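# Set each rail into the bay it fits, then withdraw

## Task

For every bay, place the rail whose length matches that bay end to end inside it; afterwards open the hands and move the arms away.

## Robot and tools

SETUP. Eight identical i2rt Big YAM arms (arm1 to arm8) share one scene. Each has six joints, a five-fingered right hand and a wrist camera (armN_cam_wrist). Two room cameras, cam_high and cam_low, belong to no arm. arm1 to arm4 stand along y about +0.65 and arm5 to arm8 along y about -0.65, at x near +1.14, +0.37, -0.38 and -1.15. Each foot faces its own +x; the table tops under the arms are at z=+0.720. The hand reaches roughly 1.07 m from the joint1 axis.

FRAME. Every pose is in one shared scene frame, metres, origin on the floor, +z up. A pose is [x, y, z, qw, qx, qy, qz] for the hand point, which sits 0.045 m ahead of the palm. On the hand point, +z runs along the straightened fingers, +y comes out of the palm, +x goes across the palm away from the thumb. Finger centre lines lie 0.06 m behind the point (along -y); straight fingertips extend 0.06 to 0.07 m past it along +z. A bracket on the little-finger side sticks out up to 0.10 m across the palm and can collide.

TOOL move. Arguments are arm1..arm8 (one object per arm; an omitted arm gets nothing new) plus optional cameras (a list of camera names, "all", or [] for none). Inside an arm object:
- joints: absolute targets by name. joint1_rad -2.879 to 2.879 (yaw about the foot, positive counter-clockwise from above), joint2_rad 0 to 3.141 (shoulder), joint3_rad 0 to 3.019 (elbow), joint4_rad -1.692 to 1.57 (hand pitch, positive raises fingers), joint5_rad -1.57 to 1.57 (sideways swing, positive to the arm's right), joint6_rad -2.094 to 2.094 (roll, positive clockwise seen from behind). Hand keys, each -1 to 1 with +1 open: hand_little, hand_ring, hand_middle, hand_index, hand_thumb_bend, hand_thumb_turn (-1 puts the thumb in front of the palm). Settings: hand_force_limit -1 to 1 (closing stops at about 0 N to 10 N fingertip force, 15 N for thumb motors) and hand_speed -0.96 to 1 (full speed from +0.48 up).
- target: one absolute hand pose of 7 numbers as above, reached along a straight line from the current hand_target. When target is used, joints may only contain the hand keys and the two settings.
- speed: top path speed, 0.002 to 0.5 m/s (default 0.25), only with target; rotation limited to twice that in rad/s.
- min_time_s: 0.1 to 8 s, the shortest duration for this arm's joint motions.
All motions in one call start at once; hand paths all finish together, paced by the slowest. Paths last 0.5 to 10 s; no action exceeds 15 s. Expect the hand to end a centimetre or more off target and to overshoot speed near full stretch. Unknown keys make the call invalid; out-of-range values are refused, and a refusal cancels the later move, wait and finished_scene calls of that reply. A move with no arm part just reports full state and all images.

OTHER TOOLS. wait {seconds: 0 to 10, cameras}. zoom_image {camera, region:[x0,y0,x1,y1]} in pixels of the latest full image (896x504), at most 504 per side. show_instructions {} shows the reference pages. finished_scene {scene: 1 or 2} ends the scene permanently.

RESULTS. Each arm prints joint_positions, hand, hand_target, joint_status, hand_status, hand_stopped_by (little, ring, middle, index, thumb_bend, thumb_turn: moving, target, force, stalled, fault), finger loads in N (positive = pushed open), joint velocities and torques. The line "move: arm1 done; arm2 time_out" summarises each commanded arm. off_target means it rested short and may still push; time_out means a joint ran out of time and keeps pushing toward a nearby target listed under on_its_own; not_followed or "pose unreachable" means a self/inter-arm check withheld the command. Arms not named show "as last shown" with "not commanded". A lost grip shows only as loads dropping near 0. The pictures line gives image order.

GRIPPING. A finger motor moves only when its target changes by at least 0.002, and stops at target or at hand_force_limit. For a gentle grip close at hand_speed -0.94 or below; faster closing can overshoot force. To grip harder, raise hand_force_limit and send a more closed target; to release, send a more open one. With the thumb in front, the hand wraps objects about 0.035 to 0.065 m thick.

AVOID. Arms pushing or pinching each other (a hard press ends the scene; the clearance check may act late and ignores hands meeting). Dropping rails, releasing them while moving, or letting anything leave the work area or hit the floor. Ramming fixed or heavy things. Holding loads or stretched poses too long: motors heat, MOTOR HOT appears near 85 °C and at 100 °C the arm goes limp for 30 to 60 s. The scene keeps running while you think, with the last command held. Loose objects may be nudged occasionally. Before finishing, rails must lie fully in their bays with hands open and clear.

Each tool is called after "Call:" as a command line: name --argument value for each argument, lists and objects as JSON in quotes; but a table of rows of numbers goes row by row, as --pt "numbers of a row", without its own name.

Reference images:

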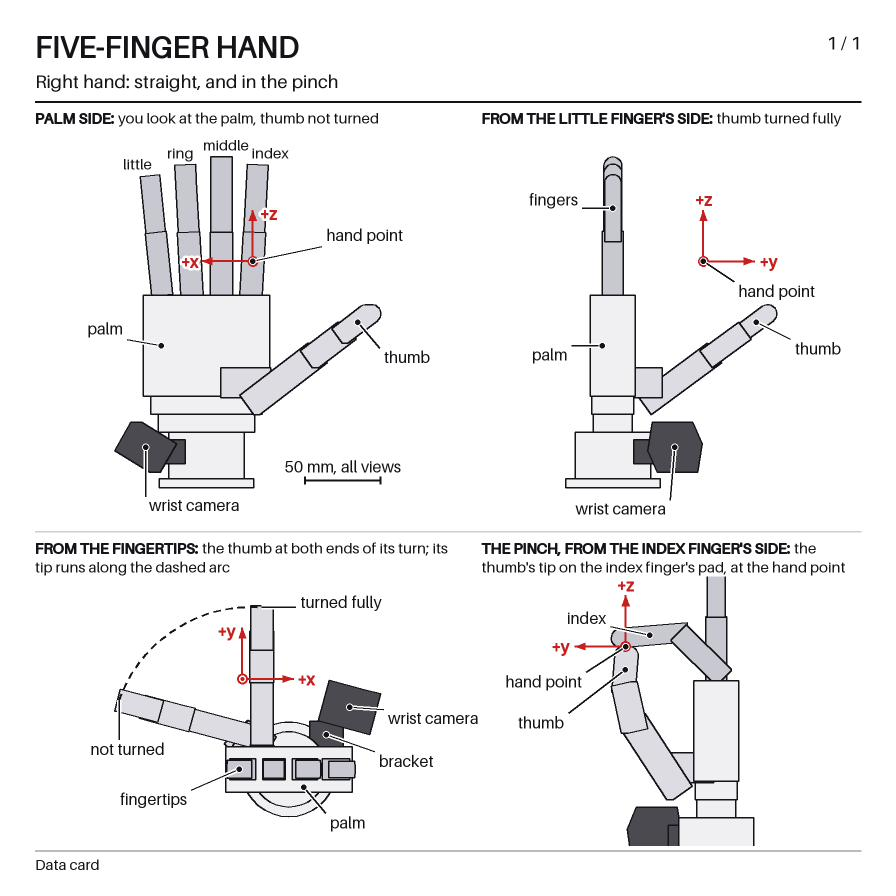

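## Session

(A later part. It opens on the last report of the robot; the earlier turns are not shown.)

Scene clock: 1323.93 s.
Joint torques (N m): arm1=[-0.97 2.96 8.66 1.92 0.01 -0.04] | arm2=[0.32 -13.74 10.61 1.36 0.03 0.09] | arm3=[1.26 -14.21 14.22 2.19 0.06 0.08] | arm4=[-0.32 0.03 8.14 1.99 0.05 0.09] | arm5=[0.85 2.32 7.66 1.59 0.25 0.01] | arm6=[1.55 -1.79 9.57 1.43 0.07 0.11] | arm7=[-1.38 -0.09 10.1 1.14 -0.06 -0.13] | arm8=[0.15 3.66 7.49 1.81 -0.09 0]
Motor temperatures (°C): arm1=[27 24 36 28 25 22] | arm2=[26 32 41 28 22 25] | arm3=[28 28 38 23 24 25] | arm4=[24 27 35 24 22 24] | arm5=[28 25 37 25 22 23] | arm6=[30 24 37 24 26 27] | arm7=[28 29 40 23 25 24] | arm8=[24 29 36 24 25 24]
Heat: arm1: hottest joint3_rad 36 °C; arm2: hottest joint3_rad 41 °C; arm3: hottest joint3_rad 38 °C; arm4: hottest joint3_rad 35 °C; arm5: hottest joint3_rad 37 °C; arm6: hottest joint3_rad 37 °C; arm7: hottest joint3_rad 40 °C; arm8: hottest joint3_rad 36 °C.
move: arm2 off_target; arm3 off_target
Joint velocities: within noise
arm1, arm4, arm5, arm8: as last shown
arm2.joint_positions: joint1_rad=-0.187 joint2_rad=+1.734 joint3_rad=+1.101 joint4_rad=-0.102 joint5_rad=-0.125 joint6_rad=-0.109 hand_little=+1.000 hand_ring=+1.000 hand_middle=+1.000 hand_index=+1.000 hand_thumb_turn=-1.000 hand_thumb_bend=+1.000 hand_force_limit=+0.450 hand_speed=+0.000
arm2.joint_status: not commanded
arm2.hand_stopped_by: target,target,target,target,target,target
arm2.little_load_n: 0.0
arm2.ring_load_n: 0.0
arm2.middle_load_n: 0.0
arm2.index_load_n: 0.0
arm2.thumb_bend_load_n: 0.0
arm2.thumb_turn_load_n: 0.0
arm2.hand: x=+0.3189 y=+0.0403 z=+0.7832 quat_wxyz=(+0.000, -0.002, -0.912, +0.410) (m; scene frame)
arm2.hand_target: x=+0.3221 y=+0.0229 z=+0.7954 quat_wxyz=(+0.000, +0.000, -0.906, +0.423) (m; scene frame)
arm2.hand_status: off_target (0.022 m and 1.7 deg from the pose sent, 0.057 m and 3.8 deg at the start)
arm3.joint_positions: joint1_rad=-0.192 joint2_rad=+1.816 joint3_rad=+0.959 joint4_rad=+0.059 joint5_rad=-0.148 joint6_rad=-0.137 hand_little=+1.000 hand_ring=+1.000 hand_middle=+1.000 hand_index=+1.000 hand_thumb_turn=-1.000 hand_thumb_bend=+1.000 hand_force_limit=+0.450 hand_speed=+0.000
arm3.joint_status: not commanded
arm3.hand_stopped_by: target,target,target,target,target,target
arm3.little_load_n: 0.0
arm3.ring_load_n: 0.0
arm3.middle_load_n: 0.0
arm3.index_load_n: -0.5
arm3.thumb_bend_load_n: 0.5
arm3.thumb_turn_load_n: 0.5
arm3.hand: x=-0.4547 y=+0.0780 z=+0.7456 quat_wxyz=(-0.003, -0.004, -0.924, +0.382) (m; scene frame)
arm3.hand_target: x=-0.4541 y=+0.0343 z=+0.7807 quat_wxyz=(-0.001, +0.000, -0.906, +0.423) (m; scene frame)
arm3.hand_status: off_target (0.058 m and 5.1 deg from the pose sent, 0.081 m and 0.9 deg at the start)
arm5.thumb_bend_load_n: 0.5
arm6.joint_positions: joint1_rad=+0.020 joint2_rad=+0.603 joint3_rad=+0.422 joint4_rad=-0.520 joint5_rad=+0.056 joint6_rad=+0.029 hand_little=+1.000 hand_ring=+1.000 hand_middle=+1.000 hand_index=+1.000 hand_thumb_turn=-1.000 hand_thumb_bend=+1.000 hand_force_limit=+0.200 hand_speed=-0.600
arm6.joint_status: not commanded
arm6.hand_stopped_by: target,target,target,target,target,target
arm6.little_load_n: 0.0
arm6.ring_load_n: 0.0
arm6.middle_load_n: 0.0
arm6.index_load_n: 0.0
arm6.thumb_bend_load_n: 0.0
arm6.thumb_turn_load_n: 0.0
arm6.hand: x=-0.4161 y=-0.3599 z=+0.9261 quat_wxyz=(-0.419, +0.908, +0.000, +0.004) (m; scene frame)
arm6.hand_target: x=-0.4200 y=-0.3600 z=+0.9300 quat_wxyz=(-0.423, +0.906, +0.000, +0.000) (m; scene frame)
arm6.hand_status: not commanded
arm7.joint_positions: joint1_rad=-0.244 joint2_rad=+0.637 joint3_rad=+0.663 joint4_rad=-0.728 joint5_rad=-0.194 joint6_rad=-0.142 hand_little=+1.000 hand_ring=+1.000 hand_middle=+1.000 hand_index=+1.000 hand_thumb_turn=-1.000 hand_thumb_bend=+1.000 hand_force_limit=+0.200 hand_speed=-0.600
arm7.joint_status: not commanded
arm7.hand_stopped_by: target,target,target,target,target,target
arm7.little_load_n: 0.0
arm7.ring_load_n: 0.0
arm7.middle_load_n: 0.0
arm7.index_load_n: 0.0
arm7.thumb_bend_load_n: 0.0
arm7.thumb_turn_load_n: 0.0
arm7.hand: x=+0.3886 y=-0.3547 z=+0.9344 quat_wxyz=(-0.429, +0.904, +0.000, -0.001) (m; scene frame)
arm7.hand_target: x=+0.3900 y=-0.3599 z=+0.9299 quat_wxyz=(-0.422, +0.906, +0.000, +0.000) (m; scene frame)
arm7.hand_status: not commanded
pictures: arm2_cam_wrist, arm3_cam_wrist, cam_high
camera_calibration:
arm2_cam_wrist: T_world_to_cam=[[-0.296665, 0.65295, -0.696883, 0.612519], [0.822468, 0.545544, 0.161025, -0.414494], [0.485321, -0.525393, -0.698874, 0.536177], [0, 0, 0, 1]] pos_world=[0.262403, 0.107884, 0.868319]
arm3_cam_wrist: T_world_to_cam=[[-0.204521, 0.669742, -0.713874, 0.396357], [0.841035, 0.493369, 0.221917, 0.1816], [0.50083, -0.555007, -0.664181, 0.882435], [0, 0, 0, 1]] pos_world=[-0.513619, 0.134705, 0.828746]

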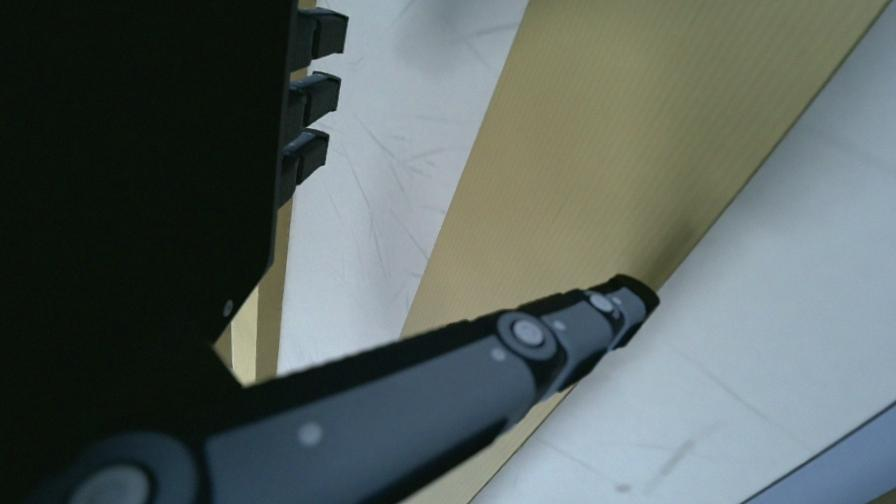

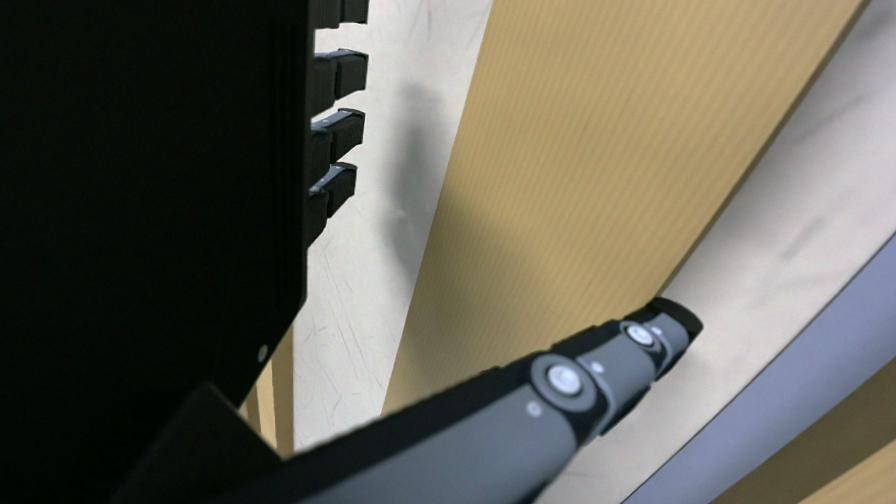

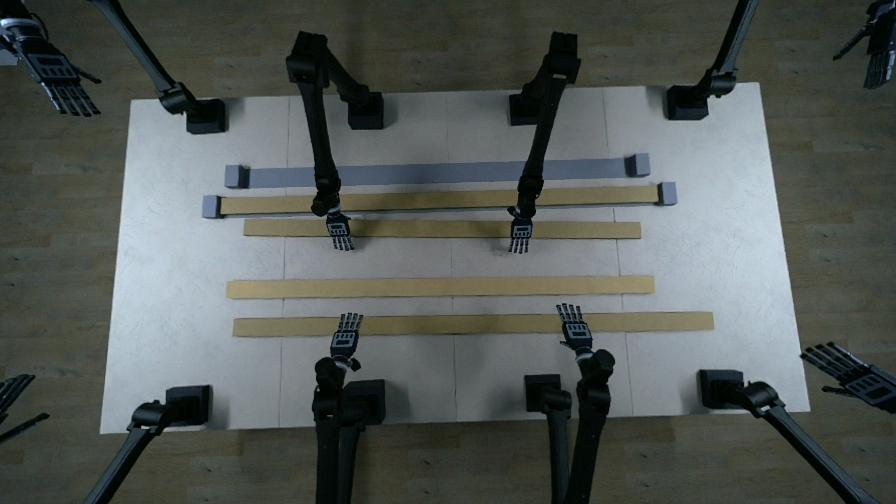

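Call:
move --arm3 '{"target": [-0.455, 0.093, 0.80, 0, 0, -0.9063, 0.4226], "speed": 0.12}' --arm2 '{"target": [0.322, 0.060, 0.83, 0, 0, -0.9063, 0.4226], "speed": 0.12}' --cameras '[]'

Call:
move --arm3 '{"target": [-0.455, 0.087, 0.753, 0, 0, -0.9063, 0.4226], "speed": 0.1}' --arm2 '{"target": [0.322, 0.057, 0.770, 0, 0, -0.9063, 0.4226], "speed": 0.1}' --cameras '["arm2_cam_wrist", "arm3_cam_wrist"]'

Scene clock: 1339.57 s.
Joint torques (N m): arm1=[-1.03 2.67 8.54 1.94 0 -0.03] | arm2=[-1.08 -12.69 7.97 1.11 -0.21 0.07] | arm3=[-0.03 -13.8 7.32 2.03 -0.07 -0.09] | arm4=[-0.56 0.26 7.86 2.15 0.04 0.05] | arm5=[0.91 2.37 7.66 1.58 0.24 0.01] | arm6=[1.38 -2.08 9.5 1.47 0.11 0.13] | arm7=[-1.2 -0.03 10.09 1.1 -0.06 -0.13] | arm8=[0.21 3.66 7.49 1.78 -0.09 0]
Motor temperatures (°C): arm1=[27 24 36 28 25 22] | arm2=[26 31 41 28 22 25] | arm3=[28 28 38 23 24 25] | arm4=[24 27 35 24 22 24] | arm5=[28 25 37 25 22 23] | arm6=[30 24 37 24 26 27] | arm7=[28 28 40 23 25 24] | arm8=[24 29 36 24 25 24]
Heat: arm1: hottest joint3_rad 36 °C; arm2: hottest joint3_rad 41 °C; arm3: hottest joint3_rad 38 °C; arm4: hottest joint3_rad 35 °C; arm5: hottest joint3_rad 37 °C; arm6: hottest joint3_rad 37 °C; arm7: hottest joint3_rad 40 °C; arm8: hottest joint3_rad 36 °C.
move: arm2 done; arm3 done
Joint velocities: within noise
arm1, arm4, arm5, arm6, arm7, arm8: as last shown
arm2.joint_positions: joint1_rad=-0.187 joint2_rad=+1.618 joint3_rad=+1.066 joint4_rad=-0.158 joint5_rad=-0.128 joint6_rad=-0.109 hand_little=+1.000 hand_ring=+1.000 hand_middle=+1.000 hand_index=+1.000 hand_thumb_turn=-1.000 hand_thumb_bend=+1.000 hand_force_limit=+0.450 hand_speed=+0.000
arm2.joint_status: not commanded
arm2.hand_stopped_by: target,target,target,target,target,target
arm2.little_load_n: 0.0
arm2.ring_load_n: 0.0
arm2.middle_load_n: 0.0
arm2.index_load_n: 0.0
arm2.thumb_bend_load_n: 0.0
arm2.thumb_turn_load_n: 0.0
arm2.hand: x=+0.3228 y=+0.0600 z=+0.8251 quat_wxyz=(+0.000, +0.000, -0.907, +0.421) (m; scene frame)
arm2.hand_target: x=+0.3219 y=+0.0600 z=+0.8300 quat_wxyz=(+0.000, +0.000, -0.906, +0.423) (m; scene frame)
arm2.hand_status: done (0.005 m and 0.2 deg from the pose sent, 0.051 m and 1.6 deg at the start)
arm3.joint_positions: joint1_rad=-0.195 joint2_rad=+1.674 joint3_rad=+0.887 joint4_rad=+0.059 joint5_rad=-0.163 joint6_rad=-0.137 hand_little=+1.000 hand_ring=+1.000 hand_middle=+1.000 hand_index=+1.000 hand_thumb_turn=-1.000 hand_thumb_bend=+1.000 hand_force_limit=+0.450 hand_speed=+0.000
arm3.joint_status: not commanded
arm3.hand_stopped_by: target,target,target,target,target,target
arm3.little_load_n: 0.0
arm3.ring_load_n: 0.0
arm3.middle_load_n: 0.0
arm3.index_load_n: 0.0
arm3.thumb_bend_load_n: 0.0
arm3.thumb_turn_load_n: 0.0
arm3.hand: x=-0.4501 y=+0.0932 z=+0.7937 quat_wxyz=(-0.003, +0.001, -0.910, +0.415) (m; scene frame)
arm3.hand_target: x=-0.4550 y=+0.0930 z=+0.8000 quat_wxyz=(+0.000, +0.000, -0.906, +0.423) (m; scene frame)
arm3.hand_status: done (0.008 m and 1.0 deg from the pose sent, 0.056 m and 5.1 deg at the start)
arm5.thumb_bend_load_n: 0.0
arm6.thumb_turn_load_n: -0.5
pictures: none
No camera images: "cameras" was empty.

Scene clock: 1340.93 s.
Joint torques (N m): arm1=[-0.97 2.84 8.57 1.96 -0.02 -0.03] | arm2=[-0.5 -12.98 7.73 1.78 -0.25 0.05] | arm3=[-0.21 -13.45 6.83 2.59 0.01 -0.05] | arm4=[-0.21 -0.21 8.18 1.96 0.05 0.04] | arm5=[0.85 2.37 7.66 1.58 0.25 0.01] | arm6=[1.61 -2.02 9.52 1.48 0.11 0.13] | arm7=[-1.55 0.03 10.06 1.16 -0.05 -0.13] | arm8=[0.21 3.66 7.49 1.8 -0.09 0]
Motor temperatures (°C): arm1=[27 24 36 28 25 22] | arm2=[26 31 40 28 22 25] | arm3=[28 28 38 23 24 25] | arm4=[24 27 35 24 22 24] | arm5=[28 25 37 25 22 23] | arm6=[30 24 37 24 26 27] | arm7=[28 28 40 23 25 24] | arm8=[24 29 36 24 25 24]
Heat: arm1: hottest joint3_rad 36 °C; arm2: hottest joint3_rad 40 °C; arm3: hottest joint3_rad 38 °C; arm4: hottest joint3_rad 35 °C; arm5: hottest joint3_rad 37 °C; arm6: hottest joint3_rad 37 °C; arm7: hottest joint3_rad 40 °C; arm8: hottest joint3_rad 36 °C.
move: arm2 done; arm3 done
Joint velocities: within noise
arm1, arm4, arm5, arm6, arm7, arm8: as last shown
arm1.index_load_n: -0.5
arm2.joint_positions: joint1_rad=-0.187 joint2_rad=+1.708 joint3_rad=+1.008 joint4_rad=-0.024 joint5_rad=-0.128 joint6_rad=-0.109 hand_little=+1.000 hand_ring=+1.000 hand_middle=+1.000 hand_index=+1.000 hand_thumb_turn=-1.000 hand_thumb_bend=+1.000 hand_force_limit=+0.450 hand_speed=+0.000
arm2.joint_status: not commanded
arm2.hand_stopped_by: target,target,target,target,target,target
arm2.little_load_n: 0.0
arm2.ring_load_n: 0.0
arm2.middle_load_n: 0.0
arm2.index_load_n: 0.0
arm2.thumb_bend_load_n: 0.0
arm2.thumb_turn_load_n: 0.0
arm2.hand: x=+0.3233 y=+0.0628 z=+0.7680 quat_wxyz=(-0.001, -0.001, -0.910, +0.415) (m; scene frame)
arm2.hand_target: x=+0.3219 y=+0.0571 z=+0.7700 quat_wxyz=(+0.000, +0.000, -0.906, +0.423) (m; scene frame)
arm2.hand_status: done (0.006 m and 1.0 deg from the pose sent, 0.055 m and 0.2 deg at the start)
arm3.joint_positions: joint1_rad=-0.195 joint2_rad=+1.774 joint3_rad=+0.874 joint4_rad=+0.175 joint5_rad=-0.163 joint6_rad=-0.137 hand_little=+1.000 hand_ring=+1.000 hand_middle=+1.000 hand_index=+1.000 hand_thumb_turn=-1.000 hand_thumb_bend=+1.000 hand_force_limit=+0.450 hand_speed=+0.000
arm3.joint_status: not commanded
arm3.hand_stopped_by: target,target,target,target,target,target
arm3.little_load_n: 0.0
arm3.ring_load_n: -0.5
arm3.middle_load_n: 0.0
arm3.index_load_n: -0.5
arm3.thumb_bend_load_n: 0.0
arm3.thumb_turn_load_n: 0.0
arm3.hand: x=-0.4511 y=+0.0887 z=+0.7530 quat_wxyz=(-0.003, +0.001, -0.909, +0.416) (m; scene frame)
arm3.hand_target: x=-0.4550 y=+0.0869 z=+0.7532 quat_wxyz=(+0.000, +0.000, -0.906, +0.423) (m; scene frame)
arm3.hand_status: done (0.004 m and 0.9 deg from the pose sent, 0.041 m and 1.0 deg at the start)
arm5.ring_load_n: 0.5
arm6.thumb_turn_load_n: 0.0
pictures: arm2_cam_wrist, arm3_cam_wrist
camera_calibration:
arm2_cam_wrist: T_world_to_cam=[[-0.298018, 0.644328, -0.704292, 0.595256], [0.821201, 0.549198, 0.154951, -0.423158], [0.486635, -0.532187, -0.692794, 0.530581], [0, 0, 0, 1]] pos_world=[0.266696, 0.131226, 0.852387]
arm3_cam_wrist: T_world_to_cam=[[-0.213515, 0.613378, -0.760381, 0.431137], [0.838002, 0.515063, 0.180175, 0.199817], [0.502159, -0.598731, -0.623985, 0.865706], [0, 0, 0, 1]] pos_world=[-0.510115, 0.150956, 0.832014]

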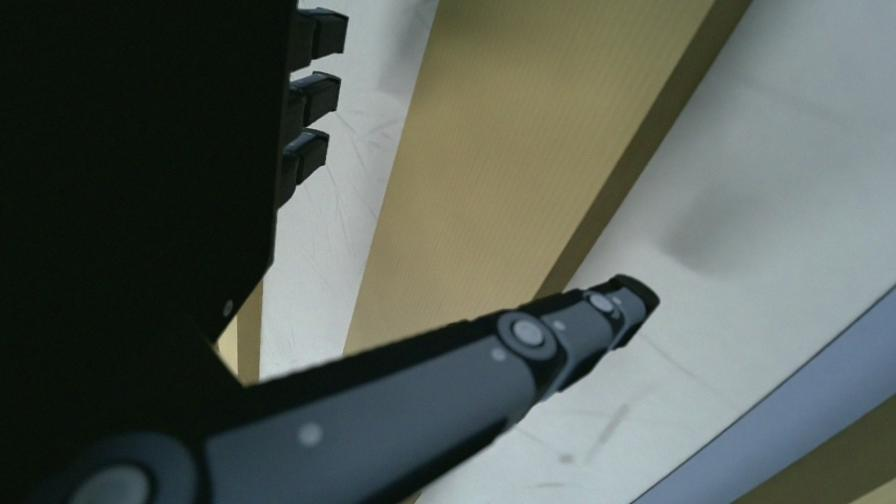

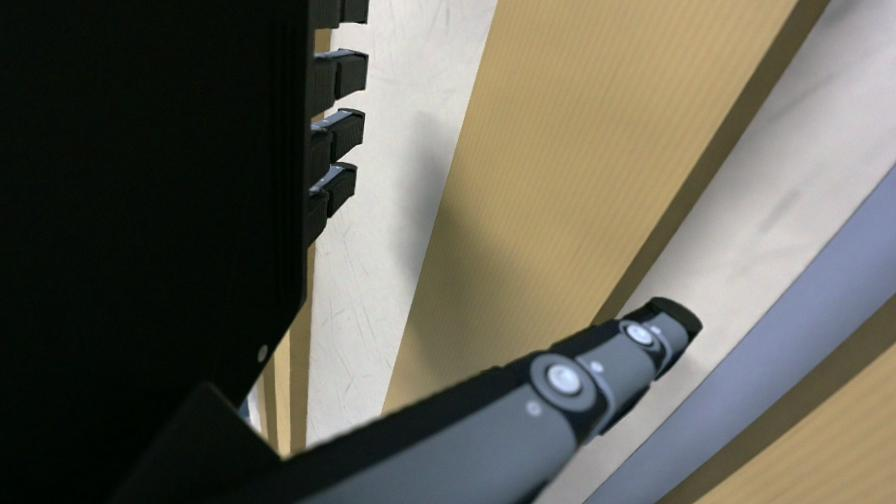

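Call:
move --arm2 '{"joints": {"hand_speed": -0.86, "hand_force_limit": -0.3, "hand_little": 0.1, "hand_ring": 0.1, "hand_middle": 0.1, "hand_index": 0.1}}' --arm3 '{"joints": {"hand_speed": -0.86, "hand_force_limit": -0.3, "hand_little": 0.1, "hand_ring": 0.1, "hand_middle": 0.1, "hand_index": 0.1}}' --cameras '[]'

Call:
move --arm2 '{"joints": {"hand_speed": -0.9, "hand_force_limit": 0.5, "hand_little": 0.0, "hand_ring": 0.0, "hand_middle": 0.0, "hand_index": 0.0, "hand_thumb_bend": 0.7}}' --arm3 '{"joints": {"hand_speed": -0.9, "hand_force_limit": 0.5, "hand_little": 0.0, "hand_ring": 0.0, "hand_middle": 0.0, "hand_index": 0.0, "hand_thumb_bend": 0.7}}' --cameras '[]'

Call:
move --arm2 '{"joints": {"hand_speed": -0.9, "hand_force_limit": 0.9, "hand_thumb_bend": 0.6}}' --arm3 '{"joints": {"hand_speed": -0.9, "hand_force_limit": 0.9, "hand_thumb_bend": 0.6}}' --cameras '["cam_high"]'

Scene clock: 1359.47 s.
Joint torques (N m): arm1=[-1.08 3.02 8.62 1.92 0.01 -0.03] | arm2=[-0.79 -12.86 7.35 1.29 -0.14 0.05] | arm3=[0.32 -12.92 6.61 2.1 0.01 -0.07] | arm4=[-1.08 0.09 8.08 1.96 0.08 0.04] | arm5=[0.91 2.37 7.66 1.58 0.25 0] | arm6=[1.38 -2.84 9.46 1.4 0.09 0.11] | arm7=[-1.61 0.03 10.09 1.14 -0.07 -0.15] | arm8=[0.21 3.66 7.49 1.78 -0.09 0]
Motor temperatures (°C): arm1=[27 24 36 28 25 22] | arm2=[26 32 38 28 22 25] | arm3=[28 28 37 23 24 25] | arm4=[24 27 35 24 22 24] | arm5=[28 25 37 25 22 23] | arm6=[30 24 37 24 26 27] | arm7=[28 28 40 23 25 24] | arm8=[24 29 36 24 25 24]
Heat: arm1: hottest joint3_rad 36 °C; arm2: hottest joint3_rad 38 °C; arm3: hottest joint3_rad 37 °C; arm4: hottest joint3_rad 35 °C; arm5: hottest joint3_rad 37 °C; arm6: hottest joint3_rad 37 °C; arm7: hottest joint3_rad 40 °C; arm8: hottest joint3_rad 36 °C.
move: arm2 off_target; arm3 off_target
Joint velocities: within noise
arm1, arm4, arm5, arm6, arm7, arm8: as last shown
arm1.index_load_n: 0.0
arm2.joint_positions: joint1_rad=-0.187 joint2_rad=+1.710 joint3_rad=+1.008 joint4_rad=-0.012 joint5_rad=-0.128 joint6_rad=-0.109 hand_little=+0.197 hand_ring=+0.340 hand_middle=+0.378 hand_index=+0.418 hand_thumb_turn=-1.000 hand_thumb_bend=+1.000 hand_force_limit=-0.300 hand_speed=-0.860
arm2.joint_status: hand_little off_target (ended at +0.197, target +0.100); hand_ring off_target (ended at +0.340, target +0.100); hand_middle off_target (ended at +0.378, target +0.100); hand_index off_target (ended at +0.418, target +0.100); the others done
arm2.hand_stopped_by: force,force,force,force,target,target
arm2.little_load_n: 3.5
arm2.ring_load_n: 0.0
arm2.middle_load_n: 0.0
arm2.index_load_n: 0.0
arm2.thumb_bend_load_n: 0.0
arm2.thumb_turn_load_n: 0.0
arm2.hand: x=+0.3230 y=+0.0603 z=+0.7688 quat_wxyz=(+0.000, +0.000, -0.908, +0.419) (m; scene frame)
arm2.hand_target: x=+0.3219 y=+0.0571 z=+0.7701 quat_wxyz=(+0.000, +0.000, -0.906, +0.423) (m; scene frame)
arm2.hand_status: not commanded
arm3.joint_positions: joint1_rad=-0.195 joint2_rad=+1.774 joint3_rad=+0.874 joint4_rad=+0.185 joint5_rad=-0.163 joint6_rad=-0.137 hand_little=+0.100 hand_ring=+0.171 hand_middle=+0.210 hand_index=+0.313 hand_thumb_turn=-1.000 hand_thumb_bend=+1.000 hand_force_limit=-0.300 hand_speed=-0.860
arm3.joint_status: hand_ring off_target (ended at +0.171, target +0.100); hand_middle off_target (ended at +0.210, target +0.100); hand_index off_target (ended at +0.313, target +0.100); the others done
arm3.hand_stopped_by: target,force,force,force,target,target
arm3.little_load_n: 0.0
arm3.ring_load_n: 5.5
arm3.middle_load_n: 2.5
arm3.index_load_n: 0.0
arm3.thumb_bend_load_n: 1.0
arm3.thumb_turn_load_n: 0.5
arm3.hand: x=-0.4515 y=+0.0866 z=+0.7541 quat_wxyz=(-0.002, +0.001, -0.907, +0.420) (m; scene frame)
arm3.hand_target: x=-0.4550 y=+0.0869 z=+0.7532 quat_wxyz=(+0.000, +0.000, -0.906, +0.423) (m; scene frame)
arm3.hand_status: not commanded
arm5.ring_load_n: 0.0
arm7.ring_load_n: -0.5
pictures: none
No camera images: "cameras" was empty.

Scene clock: 1360.90 s.
Joint torques (N m): arm1=[-0.91 2.96 8.59 1.89 -0.02 -0.03] | arm2=[-0.91 -13.45 7.58 1.32 -0.11 0.16] | arm3=[-0.09 -12.92 6.6 2.17 0.05 -0.09] | arm4=[-0.91 0.09 7.91 2.22 0.06 0.05] | arm5=[0.85 2.37 7.68 1.58 0.24 0] | arm6=[1.49 -2.43 9.46 1.44 0.11 0.12] | arm7=[-1.44 -0.09 10.1 1.14 -0.08 -0.13] | arm8=[0.21 3.66 7.49 1.8 -0.09 0]
Motor temperatures (°C): arm1=[27 24 36 28 25 22] | arm2=[26 32 38 28 22 25] | arm3=[28 28 37 23 24 25] | arm4=[24 27 35 24 22 24] | arm5=[28 25 37 25 22 23] | arm6=[30 24 37 24 26 27] | arm7=[28 28 40 23 25 24] | arm8=[24 29 36 24 25 24]
Heat: arm1: hottest joint3_rad 36 °C; arm2: hottest joint3_rad 38 °C; arm3: hottest joint3_rad 37 °C; arm4: hottest joint3_rad 35 °C; arm5: hottest joint3_rad 37 °C; arm6: hottest joint3_rad 37 °C; arm7: hottest joint3_rad 40 °C; arm8: hottest joint3_rad 36 °C.
move: arm2 off_target; arm3 off_target
Joint velocities: within noise
arm1.joint_positions: joint1_rad=+0.012 joint2_rad=+0.649 joint3_rad=+1.448 joint4_rad=-1.238 joint5_rad=-0.190 joint6_rad=-1.059 hand_little=+1.000 hand_ring=+1.000 hand_middle=+1.000 hand_index=+1.000 hand_thumb_turn=+1.000 hand_thumb_bend=+1.000 hand_force_limit=+0.000 hand_speed=-0.800
arm1.joint_status: not commanded
arm1.hand_stopped_by: target,target,target,target,target,target
arm1.little_load_n: 0.0
arm1.ring_load_n: 0.0
arm1.middle_load_n: 0.0
arm1.index_load_n: -0.5
arm1.thumb_bend_load_n: 0.0
arm1.thumb_turn_load_n: 0.0
arm1.hand: x=+1.1362 y=+0.4163 z=+1.2924 quat_wxyz=(+0.208, +0.458, -0.702, +0.505) (m; scene frame)
arm1.hand_target: x=+1.1332 y=+0.4179 z=+1.3027 quat_wxyz=(+0.216, +0.451, -0.698, +0.512) (m; scene frame)
arm1.hand_status: not commanded
arm2.joint_positions: joint1_rad=-0.187 joint2_rad=+1.710 joint3_rad=+1.008 joint4_rad=-0.012 joint5_rad=-0.129 joint6_rad=-0.115 hand_little=+0.162 hand_ring=+0.204 hand_middle=+0.234 hand_index=+0.235 hand_thumb_turn=-1.000 hand_thumb_bend=+0.959 hand_force_limit=+0.500 hand_speed=-0.900
arm2.joint_status: hand_little off_target (ended at +0.162, target +0.000); hand_ring off_target (ended at +0.204, target +0.000); hand_middle off_target (ended at +0.234, target +0.000); hand_index off_target (ended at +0.235, target +0.000); hand_thumb_bend off_target (ended at +0.959, target +0.700); the others done
arm2.hand_stopped_by: force,force,force,force,force,target
arm2.little_load_n: 2.5
arm2.ring_load_n: 5.5
arm2.middle_load_n: 6.5
arm2.index_load_n: 9.5
arm2.thumb_bend_load_n: 18.5
arm2.thumb_turn_load_n: 1.5
arm2.hand: x=+0.3227 y=+0.0605 z=+0.7685 quat_wxyz=(+0.001, +0.003, -0.908, +0.419) (m; scene frame)
arm2.hand_target: x=+0.3219 y=+0.0571 z=+0.7702 quat_wxyz=(+0.000, +0.000, -0.906, +0.423) (m; scene frame)
arm2.hand_status: not commanded
arm3.joint_positions: joint1_rad=-0.195 joint2_rad=+1.775 joint3_rad=+0.874 joint4_rad=+0.185 joint5_rad=-0.164 joint6_rad=-0.138 hand_little=+0.000 hand_ring=+0.156 hand_middle=+0.186 hand_index=+0.186 hand_thumb_turn=-1.000 hand_thumb_bend=+0.985 hand_force_limit=+0.500 hand_speed=-0.900
arm3.joint_status: hand_ring off_target (ended at +0.156, target +0.000); hand_middle off_target (ended at +0.186, target +0.000); hand_index off_target (ended at +0.186, target +0.000); hand_thumb_bend off_target (ended at +0.985, target +0.700); the others done
arm3.hand_stopped_by: target,force,force,force,force,target
arm3.little_load_n: 0.0
arm3.ring_load_n: 5.0
arm3.middle_load_n: 7.5
arm3.index_load_n: 9.0
arm3.thumb_bend_load_n: 11.0
arm3.thumb_turn_load_n: 0.5
arm3.hand: x=-0.4513 y=+0.0867 z=+0.7540 quat_wxyz=(-0.002, +0.002, -0.907, +0.420) (m; scene frame)
arm3.hand_target: x=-0.4549 y=+0.0870 z=+0.7530 quat_wxyz=(+0.000, +0.000, -0.906, +0.423) (m; scene frame)
arm3.hand_status: not commanded
arm4.joint_positions: joint1_rad=+0.301 joint2_rad=+0.650 joint3_rad=+1.455 joint4_rad=-1.328 joint5_rad=+0.120 joint6_rad=-1.084 hand_little=+1.000 hand_ring=+1.000 hand_middle=+1.000 hand_index=+1.000 hand_thumb_turn=+1.000 hand_thumb_bend=+1.000 hand_force_limit=+0.000 hand_speed=-0.800
arm4.joint_status: not commanded
arm4.hand_stopped_by: target,target,target,target,target,target
arm4.little_load_n: 0.0
arm4.ring_load_n: 0.0
arm4.middle_load_n: 0.0
arm4.index_load_n: 0.0
arm4.thumb_bend_load_n: 0.0
arm4.thumb_turn_load_n: 0.0
arm4.hand: x=-1.1342 y=+0.4175 z=+1.2701 quat_wxyz=(+0.227, +0.544, -0.672, +0.448) (m; scene frame)
arm4.hand_target: x=-1.1347 y=+0.4187 z=+1.2834 quat_wxyz=(+0.232, +0.538, -0.666, +0.461) (m; scene frame)
arm4.hand_status: not commanded
arm5.joint_positions: joint1_rad=-0.215 joint2_rad=+0.600 joint3_rad=+1.456 joint4_rad=-1.142 joint5_rad=+0.216 joint6_rad=-1.223 hand_little=+1.000 hand_ring=+1.000 hand_middle=+1.000 hand_index=+1.000 hand_thumb_turn=+1.000 hand_thumb_bend=+1.000 hand_force_limit=+0.000 hand_speed=-0.800
arm5.joint_status: not commanded
arm5.hand_stopped_by: target,target,target,target,target,target
arm5.little_load_n: 0.0
arm5.ring_load_n: 0.0
arm5.middle_load_n: 0.0
arm5.index_load_n: 0.0
arm5.thumb_bend_load_n: 0.0
arm5.thumb_turn_load_n: 0.0
arm5.hand: x=-1.0107 y=-0.4409 z=+1.3287 quat_wxyz=(-0.400, +0.726, +0.336, +0.447) (m; scene frame)
arm5.hand_target: x=-1.0110 y=-0.4432 z=+1.3396 quat_wxyz=(-0.408, +0.720, +0.331, +0.453) (m; scene frame)
arm5.hand_status: not commanded
arm6, arm7: as last shown
arm7.ring_load_n: 0.0
arm8.joint_positions: joint1_rad=+0.383 joint2_rad=+0.599 joint3_rad=+1.336 joint4_rad=-1.288 joint5_rad=-0.258 joint6_rad=-1.200 hand_little=+1.000 hand_ring=+1.000 hand_middle=+1.000 hand_index=+1.000 hand_thumb_turn=+1.000 hand_thumb_bend=+1.000 hand_force_limit=+0.000 hand_speed=-0.800
arm8.joint_status: not commanded
arm8.hand_stopped_by: target,target,target,target,target,target
arm8.little_load_n: 0.0
arm8.ring_load_n: 0.0
arm8.middle_load_n: 0.0
arm8.index_load_n: 0.0
arm8.thumb_bend_load_n: 0.0
arm8.thumb_turn_load_n: 0.0
arm8.hand: x=+1.0475 y=-0.4275 z=+1.2278 quat_wxyz=(-0.482, +0.580, +0.650, +0.094) (m; scene frame)
arm8.hand_target: x=+1.0478 y=-0.4281 z=+1.2375 quat_wxyz=(-0.490, +0.576, +0.647, +0.099) (m; scene frame)
arm8.hand_status: not commanded
pictures: none
No camera images: "cameras" was empty.

Scene clock: 1361.53 s.
Joint torques (N m): arm1=[-1.14 2.67 8.61 2 0 -0.04] | arm2=[-0.32 -12.81 7.54 1.33 -0.16 0.15] | arm3=[0.03 -13.04 6.58 2.21 0.04 -0.01] | arm4=[-0.38 0.5 8.12 2.37 0.07 0.06] | arm5=[0.91 2.37 7.68 1.57 0.25 0.01] | arm6=[1.44 -2.08 9.57 1.52 0.1 0.13] | arm7=[-1.2 0.32 10.09 1.14 -0.08 -0.13] | arm8=[0.21 3.66 7.5 1.8 -0.09 0]
Motor temperatures (°C): arm1=[27 24 36 28 25 22] | arm2=[26 31 38 28 22 25] | arm3=[28 28 37 23 24 25] | arm4=[24 27 35 24 22 24] | arm5=[28 25 37 25 22 23] | arm6=[30 24 37 24 26 27] | arm7=[28 28 40 23 25 24] | arm8=[24 29 36 24 25 24]
Heat: arm1: hottest joint3_rad 36 °C; arm2: hottest joint3_rad 38 °C; arm3: hottest joint3_rad 37 °C; arm4: hottest joint3_rad 35 °C; arm5: hottest joint3_rad 37 °C; arm6: hottest joint3_rad 37 °C; arm7: hottest joint3_rad 40 °C; arm8: hottest joint3_rad 36 °C.
move: arm2 off_target; arm3 off_target
Joint velocities: within noise
arm1, arm4, arm5, arm6, arm7, arm8: as last shown
arm1.index_load_n: 0.0
arm2.joint_positions: joint1_rad=-0.187 joint2_rad=+1.710 joint3_rad=+1.008 joint4_rad=-0.012 joint5_rad=-0.129 joint6_rad=-0.115 hand_little=+0.162 hand_ring=+0.204 hand_middle=+0.234 hand_index=+0.235 hand_thumb_turn=-1.000 hand_thumb_bend=+0.959 hand_force_limit=+0.900 hand_speed=-0.900
arm2.joint_status: hand_thumb_bend off_target (ended at +0.959, target +0.600); the others done
arm2.hand_stopped_by: force,force,force,force,force,target
arm2.little_load_n: 2.5
arm2.ring_load_n: 5.5
arm2.middle_load_n: 6.5
arm2.index_load_n: 9.5
arm2.thumb_bend_load_n: 19.0
arm2.thumb_turn_load_n: 1.5
arm2.hand: x=+0.3227 y=+0.0605 z=+0.7685 quat_wxyz=(+0.001, +0.003, -0.908, +0.419) (m; scene frame)
arm2.hand_target: x=+0.3219 y=+0.0571 z=+0.7702 quat_wxyz=(+0.000, +0.000, -0.906, +0.423) (m; scene frame)
arm2.hand_status: not commanded
arm3.joint_positions: joint1_rad=-0.195 joint2_rad=+1.775 joint3_rad=+0.874 joint4_rad=+0.185 joint5_rad=-0.164 joint6_rad=-0.138 hand_little=+0.000 hand_ring=+0.156 hand_middle=+0.186 hand_index=+0.186 hand_thumb_turn=-1.000 hand_thumb_bend=+0.980 hand_force_limit=+0.900 hand_speed=-0.900
arm3.joint_status: hand_thumb_bend off_target (ended at +0.980, target +0.600); the others done
arm3.hand_stopped_by: target,force,force,force,force,target
arm3.little_load_n: 0.0
arm3.ring_load_n: 5.0
arm3.middle_load_n: 7.5
arm3.index_load_n: 9.0
arm3.thumb_bend_load_n: 13.5
arm3.thumb_turn_load_n: 1.0
arm3.hand: x=-0.4513 y=+0.0867 z=+0.7540 quat_wxyz=(-0.002, +0.002, -0.907, +0.420) (m; scene frame)
arm3.hand_target: x=-0.4549 y=+0.0870 z=+0.7530 quat_wxyz=(+0.000, +0.000, -0.906, +0.423) (m; scene frame)
arm3.hand_status: not commanded
pictures: cam_high

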